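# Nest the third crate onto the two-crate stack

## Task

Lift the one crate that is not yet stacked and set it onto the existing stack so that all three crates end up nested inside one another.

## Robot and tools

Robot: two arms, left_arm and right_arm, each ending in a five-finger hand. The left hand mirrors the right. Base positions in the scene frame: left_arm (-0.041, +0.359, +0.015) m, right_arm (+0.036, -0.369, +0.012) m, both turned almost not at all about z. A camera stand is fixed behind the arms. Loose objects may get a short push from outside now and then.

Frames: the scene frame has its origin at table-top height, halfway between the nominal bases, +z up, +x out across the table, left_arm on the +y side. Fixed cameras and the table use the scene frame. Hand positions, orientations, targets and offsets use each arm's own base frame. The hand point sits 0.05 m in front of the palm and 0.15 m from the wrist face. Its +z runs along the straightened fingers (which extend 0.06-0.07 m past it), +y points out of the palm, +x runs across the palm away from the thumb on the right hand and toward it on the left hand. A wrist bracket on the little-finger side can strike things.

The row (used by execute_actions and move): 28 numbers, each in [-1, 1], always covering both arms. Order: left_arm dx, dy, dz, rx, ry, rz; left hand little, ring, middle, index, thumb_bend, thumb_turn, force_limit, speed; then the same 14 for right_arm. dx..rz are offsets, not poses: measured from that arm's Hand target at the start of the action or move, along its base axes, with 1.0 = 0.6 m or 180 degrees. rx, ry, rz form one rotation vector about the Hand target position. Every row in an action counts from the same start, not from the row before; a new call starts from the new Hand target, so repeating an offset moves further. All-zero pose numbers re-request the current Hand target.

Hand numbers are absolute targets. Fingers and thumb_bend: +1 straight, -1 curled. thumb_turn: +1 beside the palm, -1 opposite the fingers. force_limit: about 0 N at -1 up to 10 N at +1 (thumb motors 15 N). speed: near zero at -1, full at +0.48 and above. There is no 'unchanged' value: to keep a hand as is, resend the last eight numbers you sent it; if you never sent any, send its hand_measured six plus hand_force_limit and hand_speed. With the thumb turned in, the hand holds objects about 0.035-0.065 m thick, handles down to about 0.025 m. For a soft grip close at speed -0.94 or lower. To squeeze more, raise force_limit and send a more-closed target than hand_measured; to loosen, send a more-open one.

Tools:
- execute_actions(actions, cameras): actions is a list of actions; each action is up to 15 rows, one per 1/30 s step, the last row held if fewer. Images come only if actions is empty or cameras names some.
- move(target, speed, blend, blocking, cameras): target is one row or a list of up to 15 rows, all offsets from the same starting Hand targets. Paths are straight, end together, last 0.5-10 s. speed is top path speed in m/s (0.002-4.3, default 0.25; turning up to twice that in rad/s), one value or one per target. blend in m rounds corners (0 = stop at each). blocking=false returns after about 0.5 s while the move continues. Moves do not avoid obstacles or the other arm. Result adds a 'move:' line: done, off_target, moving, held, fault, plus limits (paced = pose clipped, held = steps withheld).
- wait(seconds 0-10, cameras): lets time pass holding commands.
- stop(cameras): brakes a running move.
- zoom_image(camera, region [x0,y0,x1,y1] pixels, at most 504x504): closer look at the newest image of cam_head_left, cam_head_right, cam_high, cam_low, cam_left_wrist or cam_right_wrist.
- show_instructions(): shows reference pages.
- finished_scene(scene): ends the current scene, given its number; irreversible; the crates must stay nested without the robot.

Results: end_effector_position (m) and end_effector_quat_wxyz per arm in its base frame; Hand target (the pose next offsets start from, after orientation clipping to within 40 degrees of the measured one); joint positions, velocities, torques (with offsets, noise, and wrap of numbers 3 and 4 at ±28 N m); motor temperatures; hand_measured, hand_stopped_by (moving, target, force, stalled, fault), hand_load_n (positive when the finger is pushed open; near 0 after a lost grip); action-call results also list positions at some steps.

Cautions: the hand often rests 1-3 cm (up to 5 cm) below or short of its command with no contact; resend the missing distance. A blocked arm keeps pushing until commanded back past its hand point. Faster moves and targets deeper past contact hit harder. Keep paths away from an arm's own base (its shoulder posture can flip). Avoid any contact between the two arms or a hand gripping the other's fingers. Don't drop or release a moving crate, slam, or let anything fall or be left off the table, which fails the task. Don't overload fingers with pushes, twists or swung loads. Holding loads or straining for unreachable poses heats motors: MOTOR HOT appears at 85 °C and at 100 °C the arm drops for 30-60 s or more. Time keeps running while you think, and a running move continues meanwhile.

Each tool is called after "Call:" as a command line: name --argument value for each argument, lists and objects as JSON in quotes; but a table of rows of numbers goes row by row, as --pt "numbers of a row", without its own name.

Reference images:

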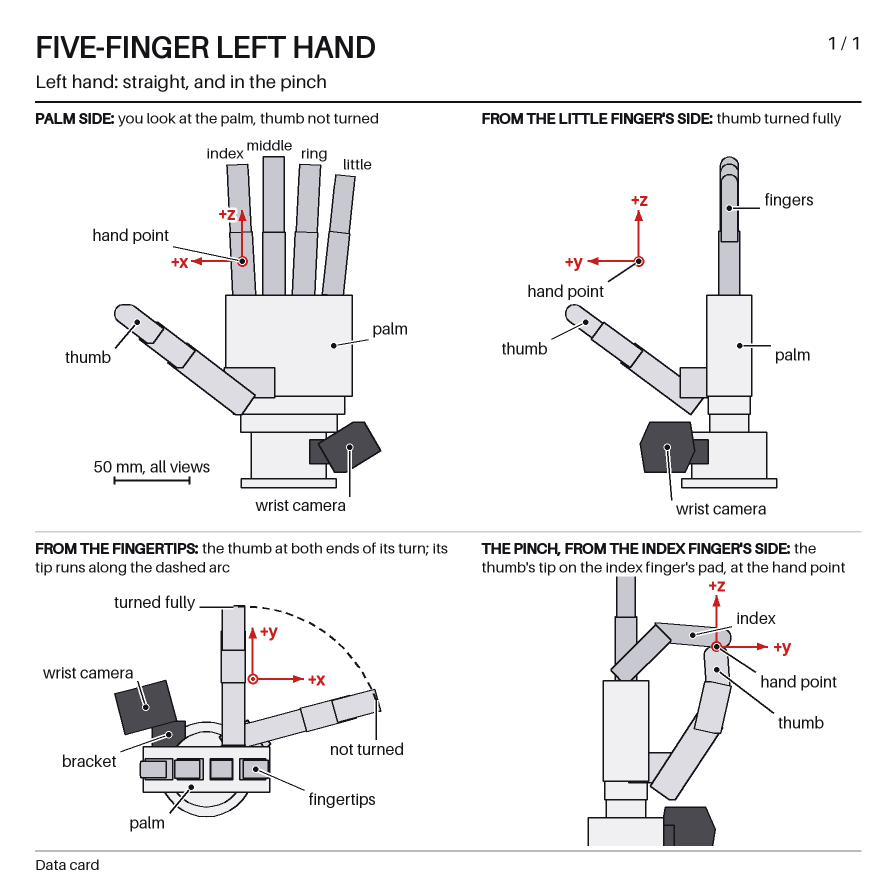

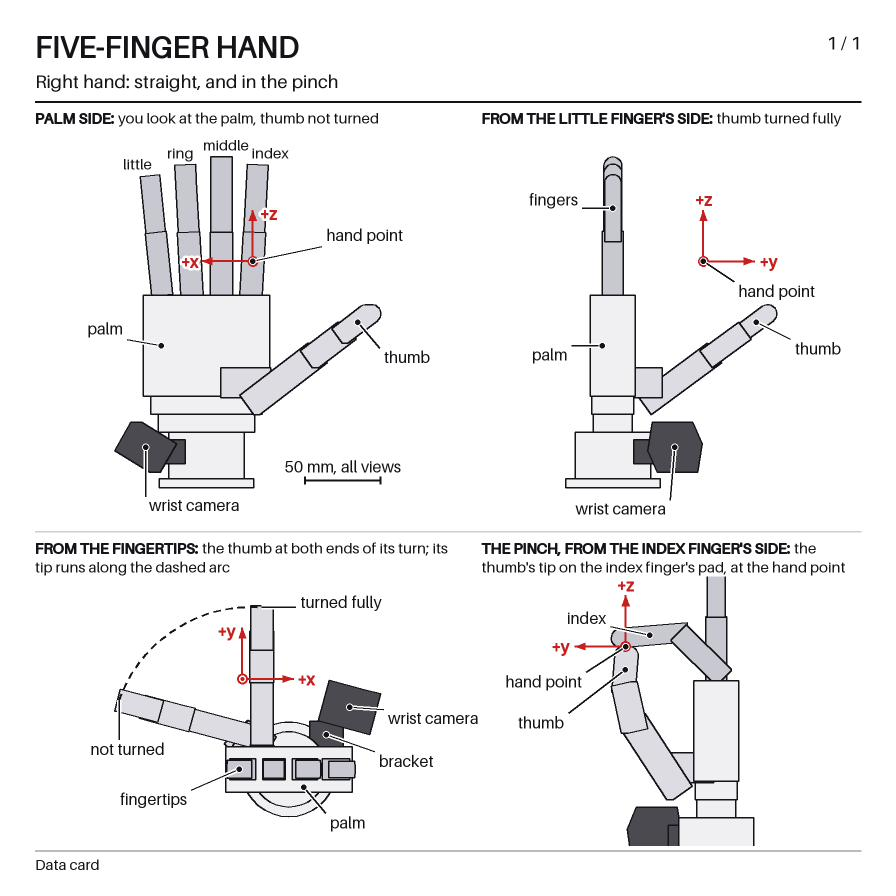

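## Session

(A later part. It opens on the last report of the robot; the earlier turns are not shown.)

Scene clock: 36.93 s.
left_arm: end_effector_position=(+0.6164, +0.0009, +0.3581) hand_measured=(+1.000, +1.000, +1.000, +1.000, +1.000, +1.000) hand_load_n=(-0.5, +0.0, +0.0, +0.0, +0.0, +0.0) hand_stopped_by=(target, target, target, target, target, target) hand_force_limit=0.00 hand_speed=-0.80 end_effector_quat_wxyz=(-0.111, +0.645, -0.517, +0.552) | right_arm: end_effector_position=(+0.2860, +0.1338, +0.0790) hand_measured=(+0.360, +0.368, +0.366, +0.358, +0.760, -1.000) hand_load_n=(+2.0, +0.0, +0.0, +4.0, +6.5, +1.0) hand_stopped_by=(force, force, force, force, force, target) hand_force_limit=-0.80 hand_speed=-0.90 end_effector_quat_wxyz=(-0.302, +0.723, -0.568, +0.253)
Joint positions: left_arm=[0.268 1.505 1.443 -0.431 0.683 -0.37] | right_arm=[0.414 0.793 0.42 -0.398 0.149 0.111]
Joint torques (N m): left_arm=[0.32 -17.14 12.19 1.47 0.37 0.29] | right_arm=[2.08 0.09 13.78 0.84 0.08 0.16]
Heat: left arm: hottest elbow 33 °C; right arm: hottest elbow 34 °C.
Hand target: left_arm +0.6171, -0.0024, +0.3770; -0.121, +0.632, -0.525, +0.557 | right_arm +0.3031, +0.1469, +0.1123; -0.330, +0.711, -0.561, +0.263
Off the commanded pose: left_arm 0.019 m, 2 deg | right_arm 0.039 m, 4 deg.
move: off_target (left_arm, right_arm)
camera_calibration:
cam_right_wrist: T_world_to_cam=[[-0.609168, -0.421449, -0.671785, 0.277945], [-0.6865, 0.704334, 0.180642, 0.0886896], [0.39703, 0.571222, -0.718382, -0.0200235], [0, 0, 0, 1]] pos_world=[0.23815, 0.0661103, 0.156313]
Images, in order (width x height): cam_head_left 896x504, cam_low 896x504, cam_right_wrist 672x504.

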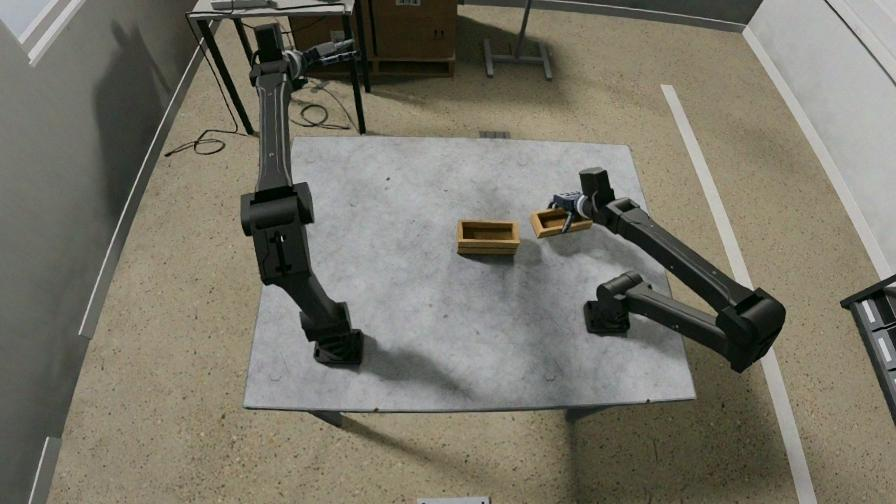

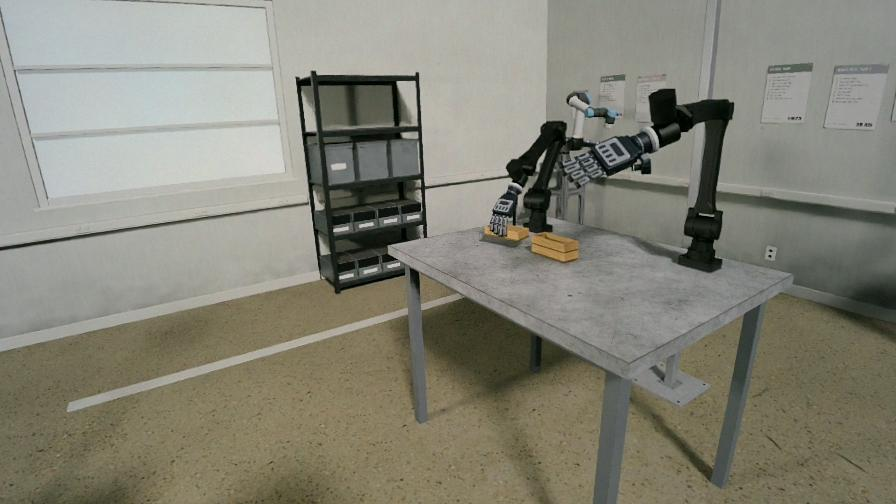

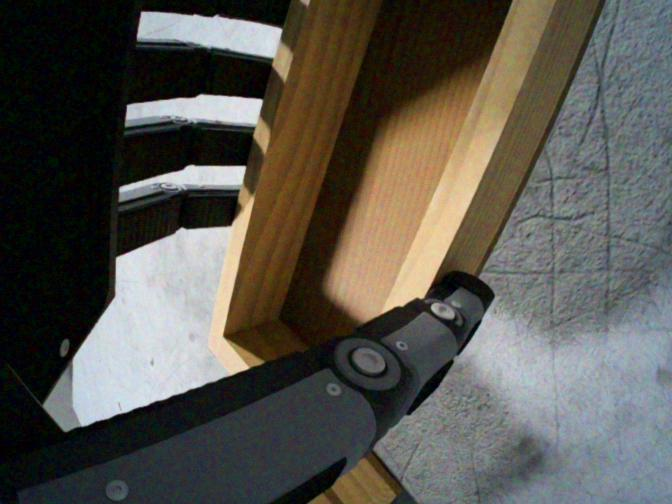

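Call:
move --pt "0 0 0 0 0 0 1 1 1 1 1 1 0 -0.8 0 0 0.118 0 0 0 0.15 0.15 0.2 0.2 0.5 -1 -0.8 -0.9" --pt "0 0 0 0 0 0 1 1 1 1 1 1 0 -0.8 -0.0925 0.3685 0.118 0.002 -0.017 -0.07 0.15 0.15 0.2 0.2 0.5 -1 -0.8 -0.9" --speed 0.12 --blend '[0.02,0]' --cameras '["cam_low","cam_right_wrist","cam_head_left","cam_head_right","cam_high"]'

Call:
zoom_image --camera "cam_low" --region '[480, 190, 600, 270]'

Scene clock: 42.63 s.
left_arm: end_effector_position=(+0.6164, +0.0009, +0.3581) hand_measured=(+1.000, +1.000, +1.000, +1.000, +1.000, +1.000) hand_load_n=(+0.0, +0.0, +0.0, +0.0, +0.0, +0.0) hand_stopped_by=(target, target, target, target, target, target) hand_force_limit=0.00 hand_speed=-0.80 end_effector_quat_wxyz=(-0.111, +0.645, -0.517, +0.552) | right_arm: end_effector_position=(+0.2438, +0.3472, +0.1574) hand_measured=(+0.360, +0.368, +0.366, +0.358, +0.760, -1.000) hand_load_n=(+2.0, +0.0, +0.0, +4.0, +6.5, +1.5) hand_stopped_by=(force, force, force, force, force, target) hand_force_limit=-0.80 hand_speed=-0.90 end_effector_quat_wxyz=(-0.292, +0.649, -0.623, +0.324)
Joint positions: left_arm=[0.268 1.505 1.443 -0.431 0.683 -0.37] | right_arm=[1.193 1.22 0.914 -0.858 0.831 0.971]
Joint velocities: left_arm=[-0.044 -0.005 -0.007 0.007 0.037 0.007] | right_arm=[within noise]
Joint torques (N m): left_arm=[0.26 -17.44 12.16 1.52 0.35 0.27] | right_arm=[2.02 -3.55 13.23 0.25 0.86 0.18]
Motor temperatures (°C): left_arm=[30 27 34 27 23 23] | right_arm=[30 29 35 26 23 26]
Heat: left arm: hottest elbow 34 °C; right arm: hottest elbow 35 °C.
Hand target: left_arm +0.6171, -0.0024, +0.3770; -0.121, +0.632, -0.525, +0.557 | right_arm +0.2475, +0.3680, +0.1829; -0.316, +0.637, -0.628, +0.315
Off the commanded pose: left_arm 0.019 m, 2 deg | right_arm 0.033 m, 3 deg.
move: off_target (left_arm, right_arm)
camera_calibration:
cam_right_wrist: T_world_to_cam=[[-0.619886, -0.305762, -0.722669, 0.365278], [-0.536219, 0.837444, 0.10563, -0.175858], [0.572897, 0.452988, -0.683075, -0.0762505], [0, 0, 0, 1]] pos_world=[0.175816, 0.2935, 0.230467]
Images, in order (width x height): cam_head_left 896x504, cam_head_right 896x504, cam_high 896x504, cam_low 896x504, cam_right_wrist 672x504.

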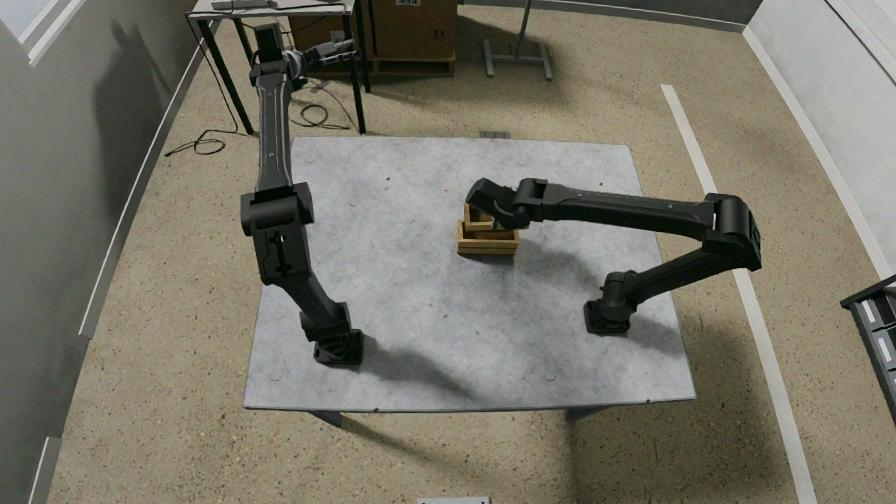

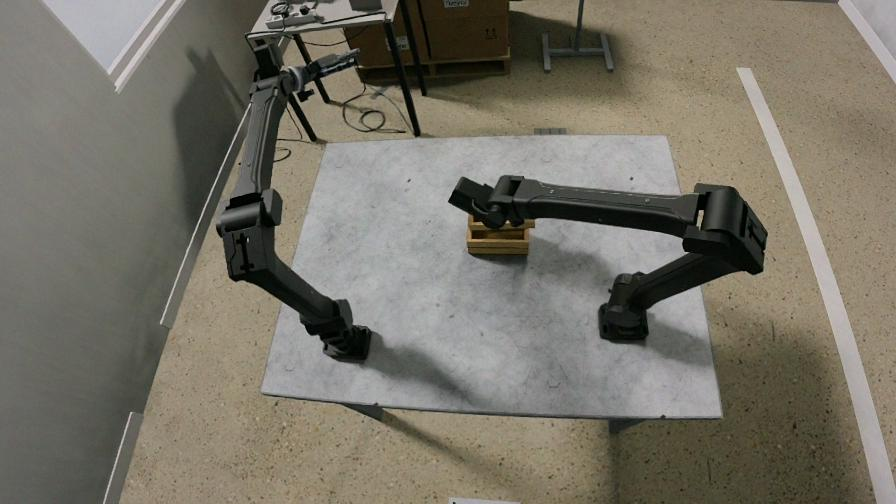

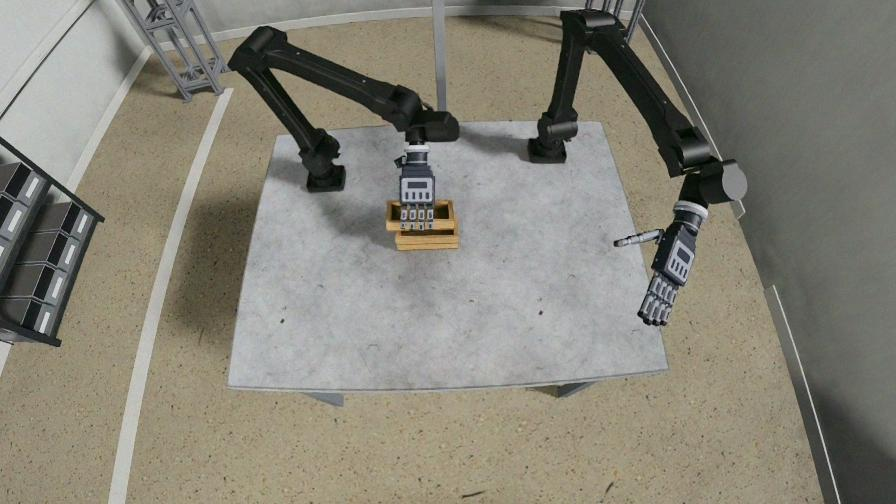

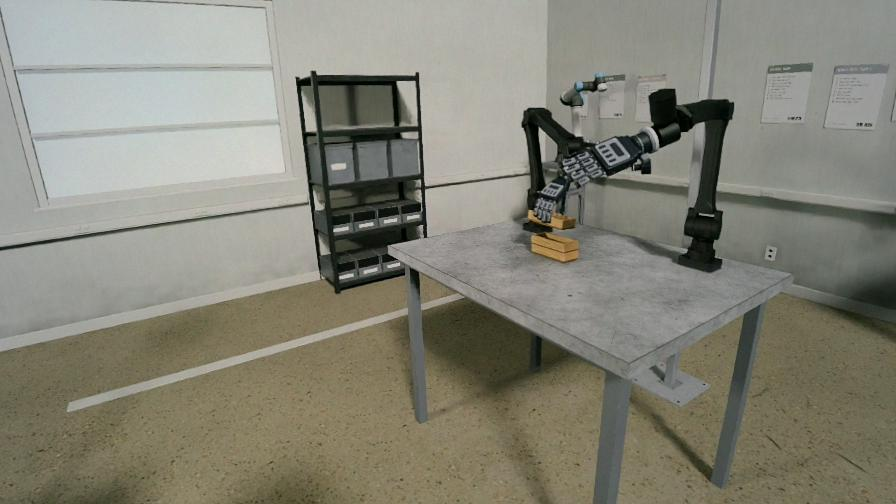

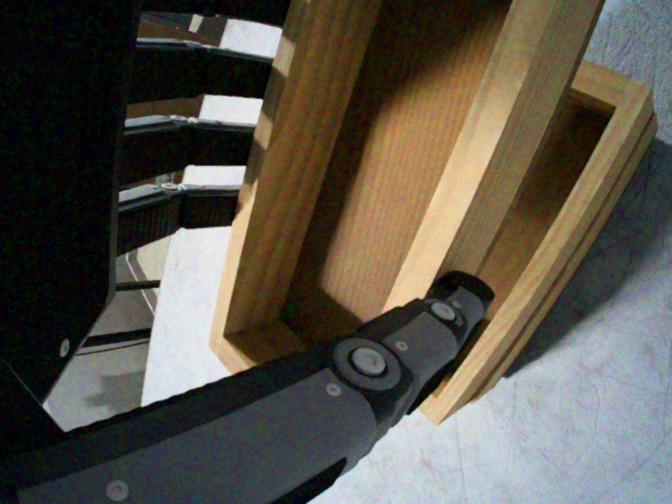

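Scaled by 4.200.

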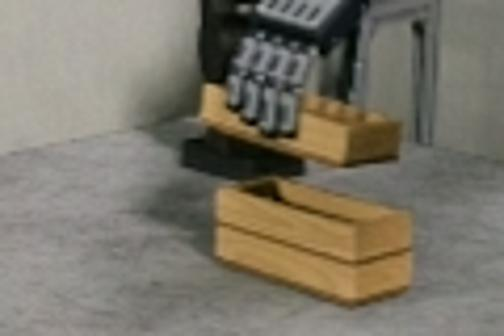

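Call:
zoom_image --camera "cam_right_wrist" --region '[380, 40, 672, 440]'

Call:
zoom_image --camera "cam_high" --region '[370, 180, 480, 260]'

Call:
zoom_image --camera "cam_head_left" --region '[440, 190, 540, 265]'

Call:
zoom_image --camera "cam_head_right" --region '[440, 190, 540, 265]'

Scaled by 1.260 from the camera's 672x504 image, which has a finer 960x720 frame.

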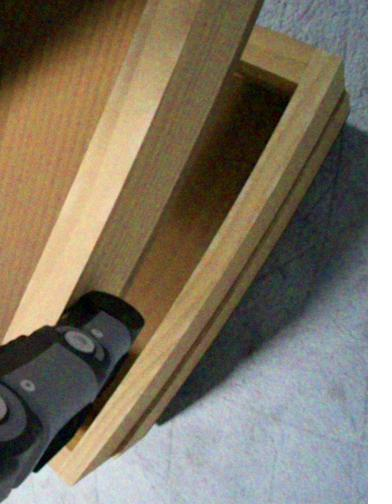

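Scaled by 4.582.

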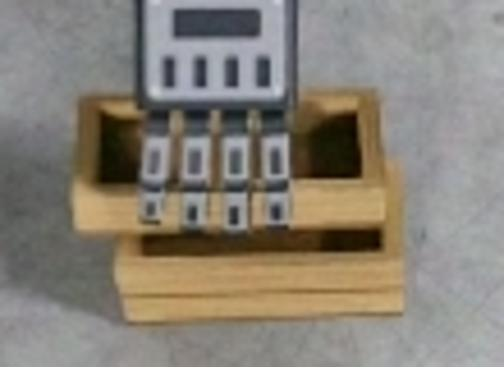

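Scaled by 5.040.

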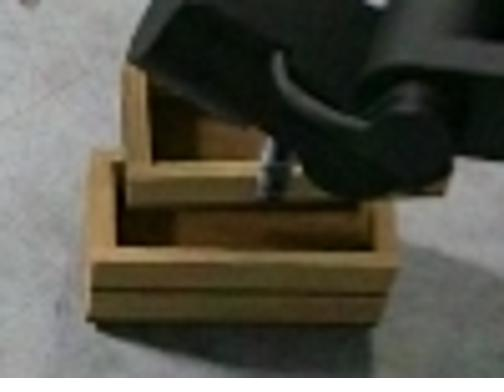

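Scaled by 5.040.

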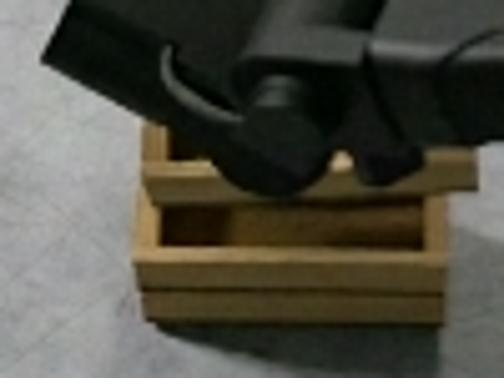

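Call:
move --target '[0,0,0,0,0,0,1,1,1,1,1,1,0,-0.8, -0.011,0.0162,-0.055,0.0133,0.0144,0,0.15,0.15,0.2,0.2,0.5,-1,-0.8,-0.9]' --speed 0.08 --cameras '["cam_low","cam_right_wrist","cam_head_left","cam_head_right","cam_high"]'

Call:
zoom_image --camera "cam_right_wrist" --region '[380, 40, 672, 440]'

Call:
zoom_image --camera "cam_high" --region '[380, 190, 470, 260]'

Call:
zoom_image --camera "cam_head_left" --region '[440, 195, 540, 265]'

Call:
zoom_image --camera "cam_head_right" --region '[450, 195, 550, 265]'

Call:
zoom_image --camera "cam_low" --region '[500, 200, 600, 270]'

Scene clock: 48.07 s.
left_arm: end_effector_position=(+0.6164, +0.0009, +0.3581) hand_measured=(+1.000, +1.000, +1.000, +1.000, +1.000, +1.000) hand_load_n=(+0.0, +0.0, +0.0, +0.0, +0.0, +0.0) hand_stopped_by=(target, target, target, target, target, target) hand_force_limit=0.00 hand_speed=-0.80 end_effector_quat_wxyz=(-0.111, +0.645, -0.517, +0.552) | right_arm: end_effector_position=(+0.2425, +0.3670, +0.1444) hand_measured=(+0.360, +0.368, +0.366, +0.358, +0.760, -1.000) hand_load_n=(+2.0, +0.5, +0.0, +4.0, +7.0, +1.0) hand_stopped_by=(force, force, force, force, force, target) hand_force_limit=-0.80 hand_speed=-0.90 end_effector_quat_wxyz=(-0.301, +0.644, -0.639, +0.296)
Joint positions: left_arm=[0.268 1.505 1.443 -0.431 0.683 -0.37] | right_arm=[1.194 1.258 0.914 -0.803 0.786 1.008]
Joint torques (N m): left_arm=[0.15 -16.85 12.1 1.5 0.38 0.28] | right_arm=[1.96 -3.9 8.92 1.17 0.59 0.18]
Heat: left arm: hottest elbow 35 °C; right arm: hottest elbow 35 °C.
Hand target: left_arm +0.6171, -0.0024, +0.3770; -0.121, +0.632, -0.525, +0.557 | right_arm +0.2409, +0.3776, +0.1500; -0.315, +0.638, -0.641, +0.287
Off the commanded pose: left_arm 0.019 m, 2 deg | right_arm 0.012 m, 2 deg.
move: off_target (left_arm, right_arm)
camera_calibration:
cam_right_wrist: T_world_to_cam=[[-0.644173, -0.260216, -0.719256, 0.349774], [-0.527965, 0.831674, 0.171964, -0.201297], [0.553438, 0.490516, -0.673127, -0.103804], [0, 0, 0, 1]] pos_world=[0.176486, 0.309349, 0.21632]
Images, in order (width x height): cam_head_left 896x504, cam_head_right 896x504, cam_high 896x504, cam_low 896x504, cam_right_wrist 672x504.

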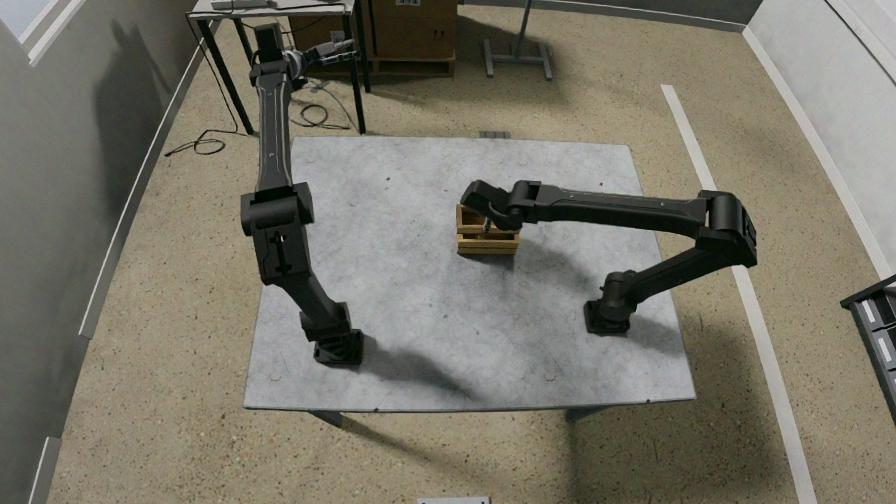

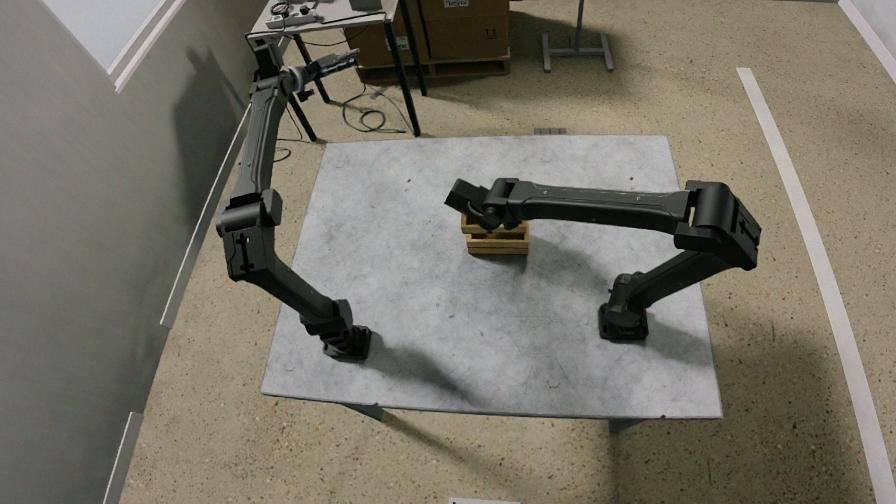

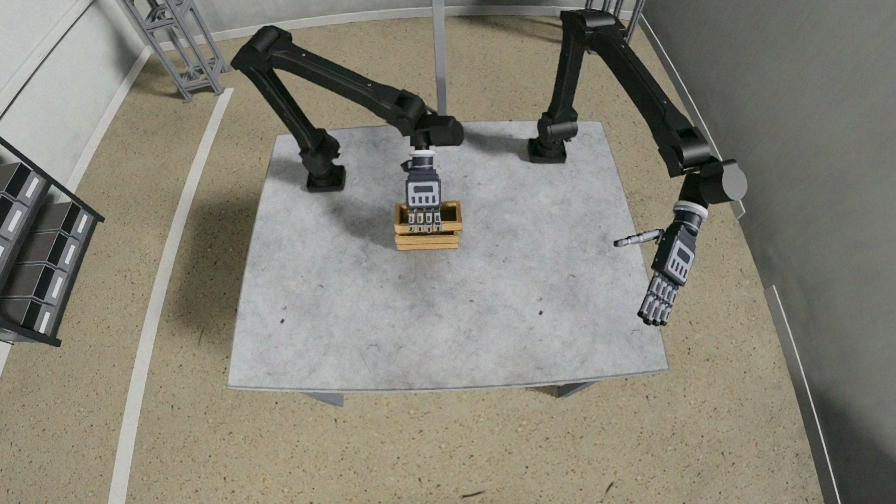

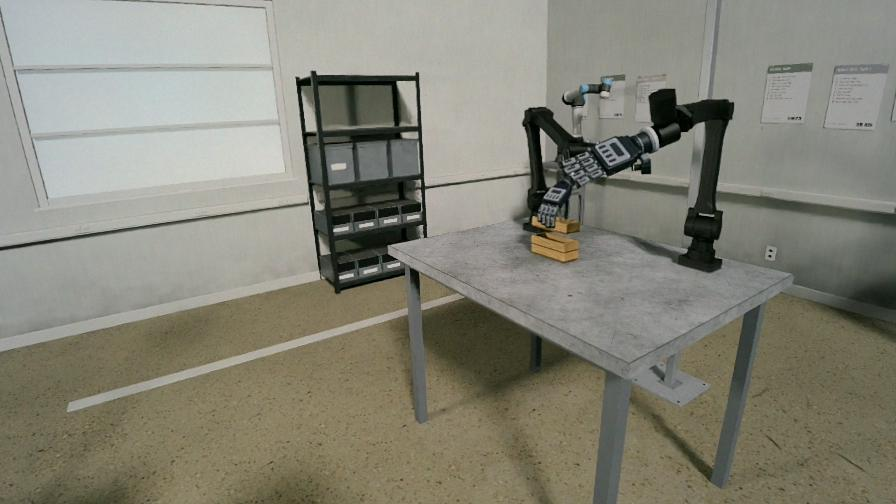

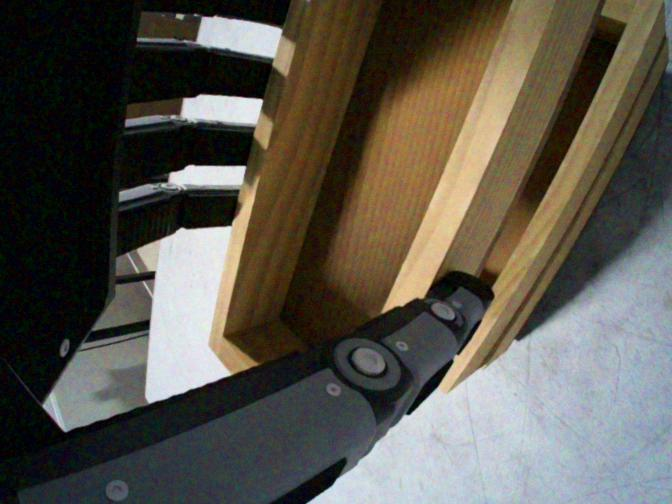

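Scaled by 1.260 from the camera's 672x504 image, which has a finer 960x720 frame.

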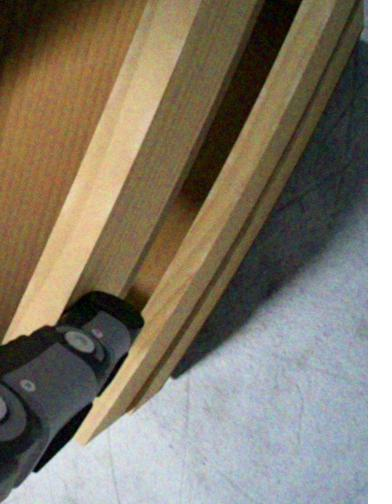

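Scaled by 5.600.

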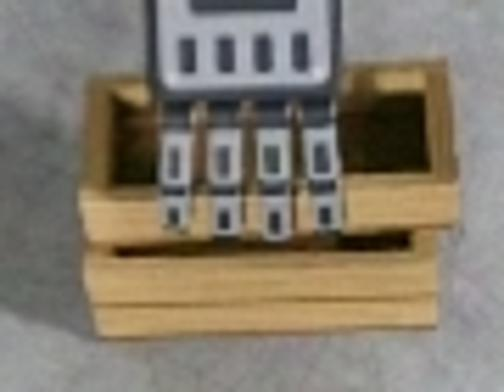

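Scaled by 5.040.

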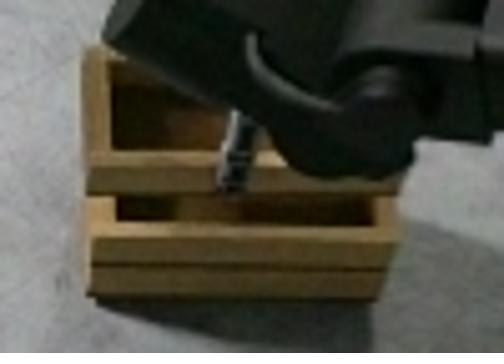

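Scaled by 5.040.

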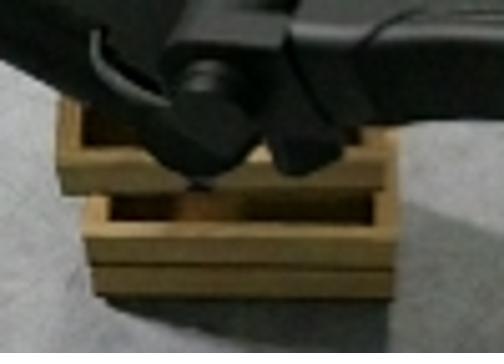

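Scaled by 5.040.

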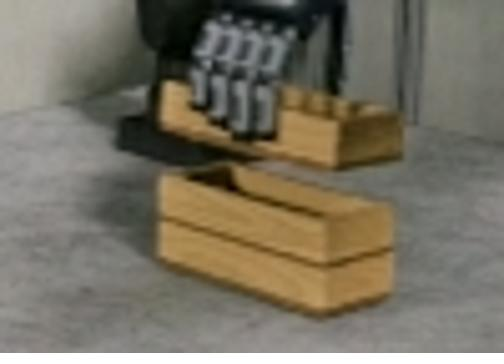

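Call:
zoom_image --camera "cam_high" --region '[385, 195, 430, 255]'

Call:
zoom_image --camera "cam_high" --region '[430, 195, 475, 255]'

Call:
zoom_image --camera "cam_right_wrist" --region '[520, 0, 672, 152]'

Call:
zoom_image --camera "cam_right_wrist" --region '[420, 200, 572, 352]'

Call:
zoom_image --camera "cam_right_wrist" --region '[400, 300, 552, 452]'

Scaled by 8.400.

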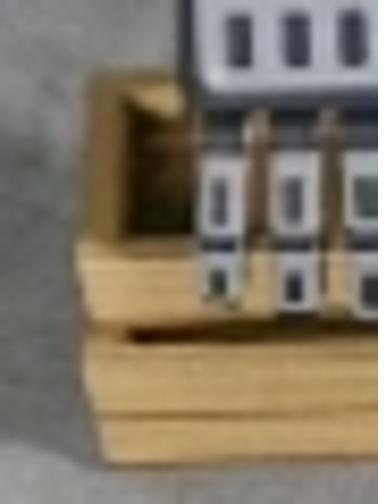

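Scaled by 8.400.

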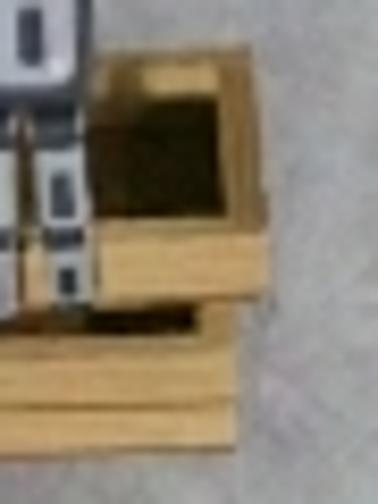

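Scaled by 3.316 from the camera's 672x504 image, which has a finer 960x720 frame.

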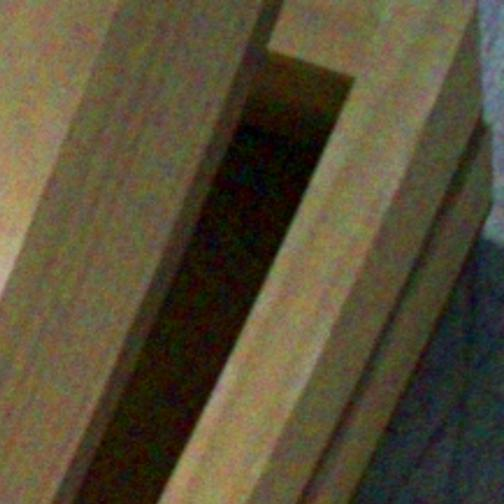

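Scaled by 3.316 from the camera's 672x504 image, which has a finer 960x720 frame.

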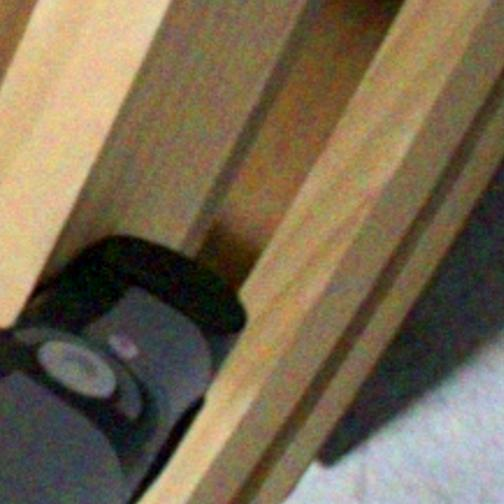

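Scaled by 3.316 from the camera's 672x504 image, which has a finer 960x720 frame.

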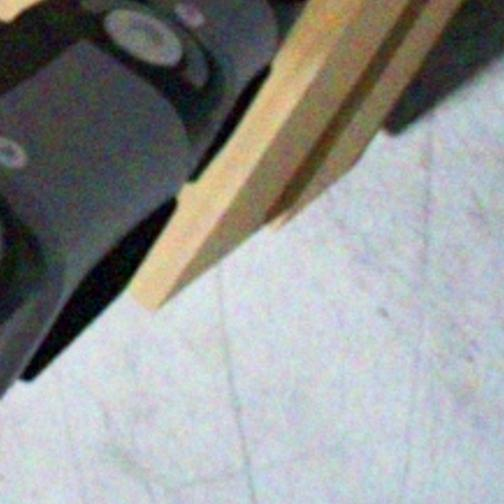

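Call:
move --target '[0,0,0,0,0,0,1,1,1,1,1,1,0,-0.8, -0.0058,-0.0113,-0.0373,-0.006,0.0033,-0.004,0.15,0.15,0.2,0.2,0.5,-1,-0.8,-0.9]' --speed 0.05 --cameras '["cam_low","cam_right_wrist","cam_head_left","cam_head_right","cam_high"]'

Call:
zoom_image --camera "cam_high" --region '[385, 195, 430, 255]'

Call:
zoom_image --camera "cam_high" --region '[430, 195, 475, 255]'

Call:
zoom_image --camera "cam_right_wrist" --region '[520, 0, 672, 152]'

Call:
zoom_image --camera "cam_right_wrist" --region '[420, 200, 572, 352]'

Call:
zoom_image --camera "cam_head_left" --region '[450, 205, 510, 260]'

Call:
zoom_image --camera "cam_low" --region '[520, 210, 590, 270]'

Scene clock: 54.80 s.
left_arm: end_effector_position=(+0.6164, +0.0009, +0.3581) hand_measured=(+1.000, +1.000, +1.000, +1.000, +1.000, +1.000) hand_load_n=(+0.0, +0.0, +0.0, +0.0, +0.0, +0.0) hand_stopped_by=(target, target, target, target, target, target) hand_force_limit=0.00 hand_speed=-0.80 end_effector_quat_wxyz=(-0.111, +0.645, -0.517, +0.552) | right_arm: end_effector_position=(+0.2386, +0.3595, +0.1209) hand_measured=(+0.360, +0.368, +0.366, +0.358, +0.760, -1.000) hand_load_n=(+2.0, +0.5, +0.0, +4.0, +7.0, +1.0) hand_stopped_by=(force, force, force, force, force, target) hand_force_limit=-0.80 hand_speed=-0.90 end_effector_quat_wxyz=(-0.288, +0.645, -0.642, +0.299)
Joint positions: left_arm=[0.268 1.505 1.443 -0.431 0.683 -0.37] | right_arm=[1.196 1.278 0.875 -0.783 0.786 1.03]
Joint torques (N m): left_arm=[0.15 -17.03 12.14 1.55 0.38 0.28] | right_arm=[2.08 -3.96 8.88 1.13 0.75 0.2]
Heat: left arm: hottest elbow 36 °C; right arm: hottest elbow 35 °C.
Hand target: left_arm +0.6171, -0.0024, +0.3770; -0.121, +0.632, -0.525, +0.557 | right_arm +0.2375, +0.3708, +0.1276; -0.304, +0.638, -0.644, +0.292
Off the commanded pose: left_arm 0.019 m, 2 deg | right_arm 0.013 m, 2 deg.
move: off_target (left_arm, right_arm)
camera_calibration:
cam_right_wrist: T_world_to_cam=[[-0.657776, -0.265759, -0.704771, 0.331878], [-0.514917, 0.841553, 0.163244, -0.198595], [0.549719, 0.470277, -0.690398, -0.103553], [0, 0, 0, 1]] pos_world=[0.172967, 0.304027, 0.194825]
Images, in order (width x height): cam_head_left 896x504, cam_head_right 896x504, cam_high 896x504, cam_low 896x504, cam_right_wrist 672x504.

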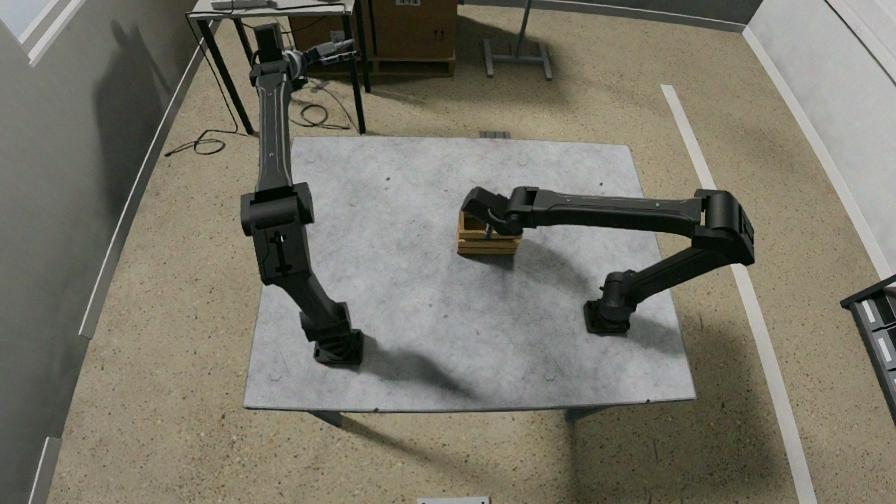

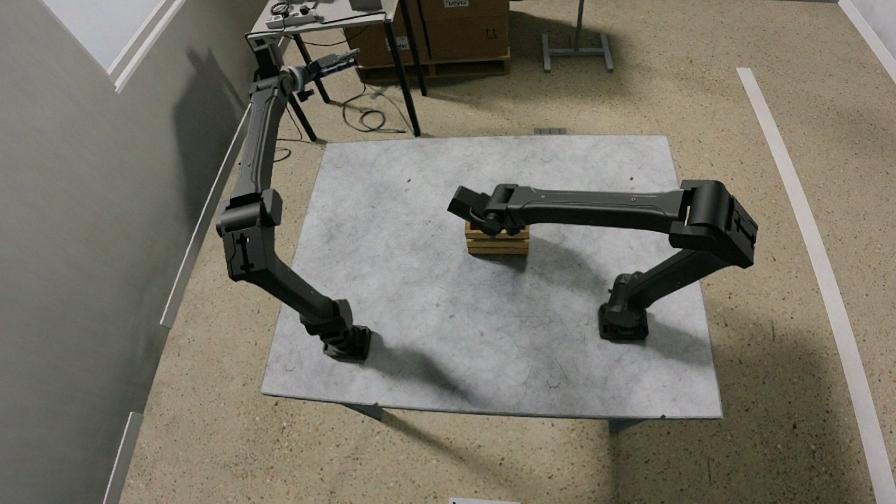

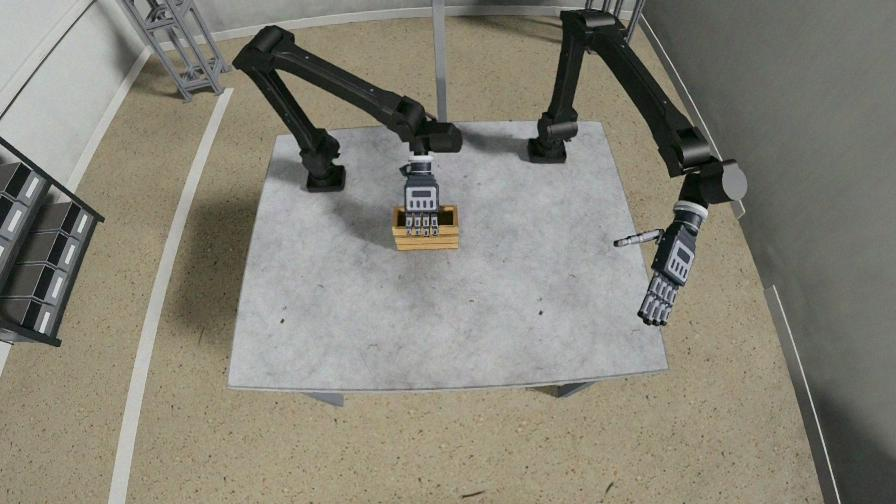

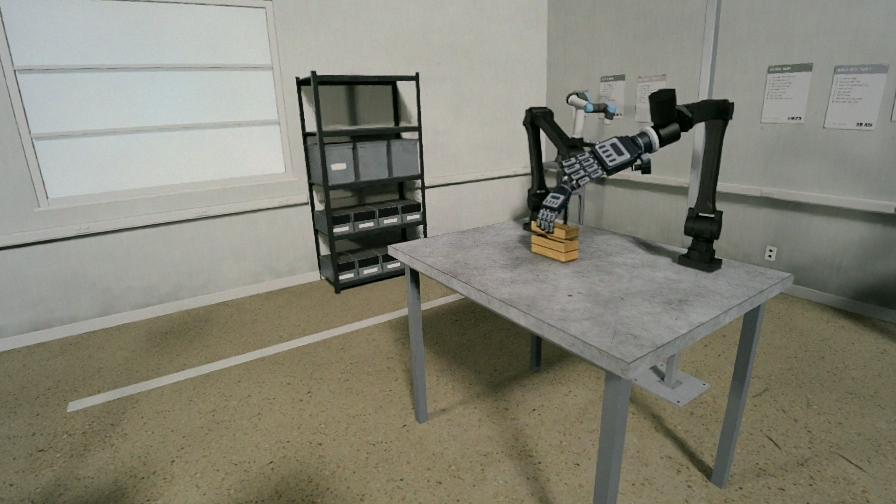

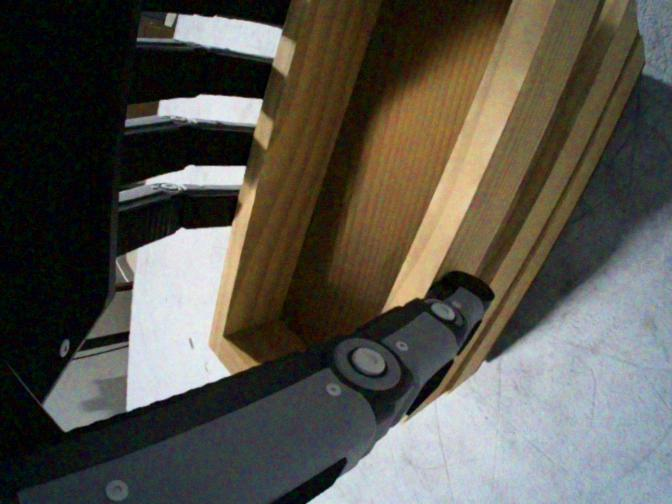

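Scaled by 8.400.

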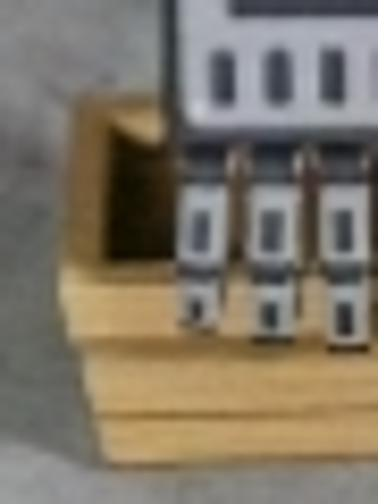

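Scaled by 8.400.

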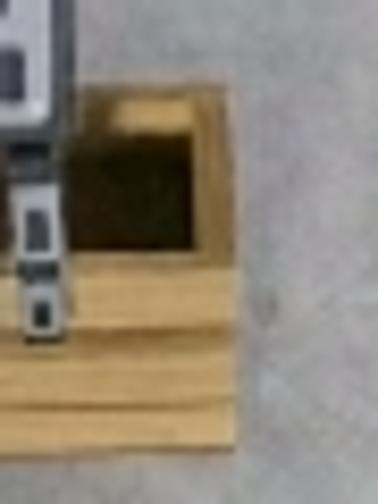

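Scaled by 3.316 from the camera's 672x504 image, which has a finer 960x720 frame.

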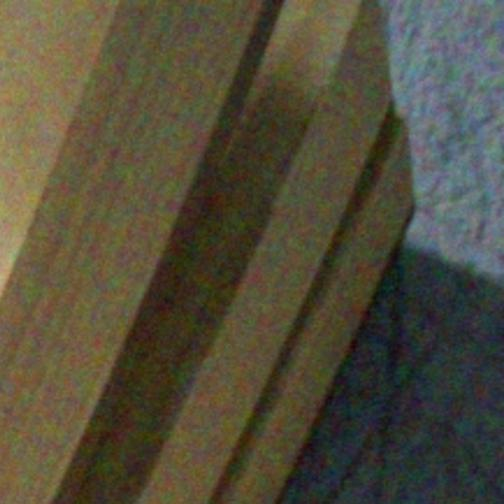

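Scaled by 3.316 from the camera's 672x504 image, which has a finer 960x720 frame.

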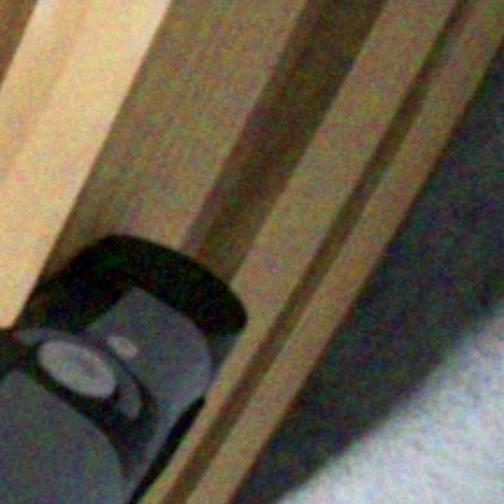

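Scaled by 8.400.

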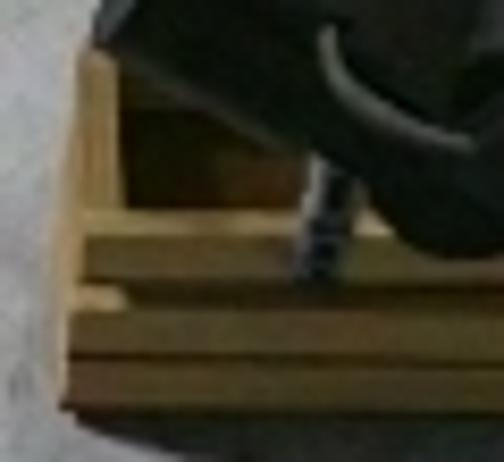

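Scaled by 7.200.

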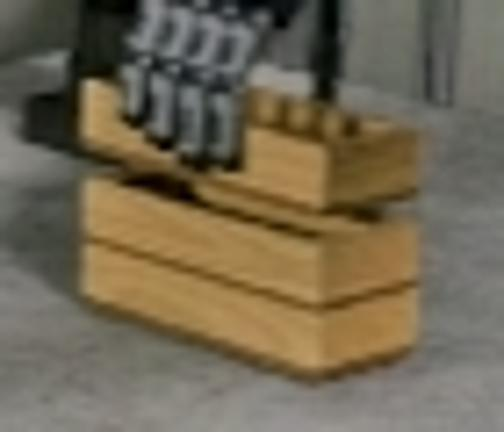

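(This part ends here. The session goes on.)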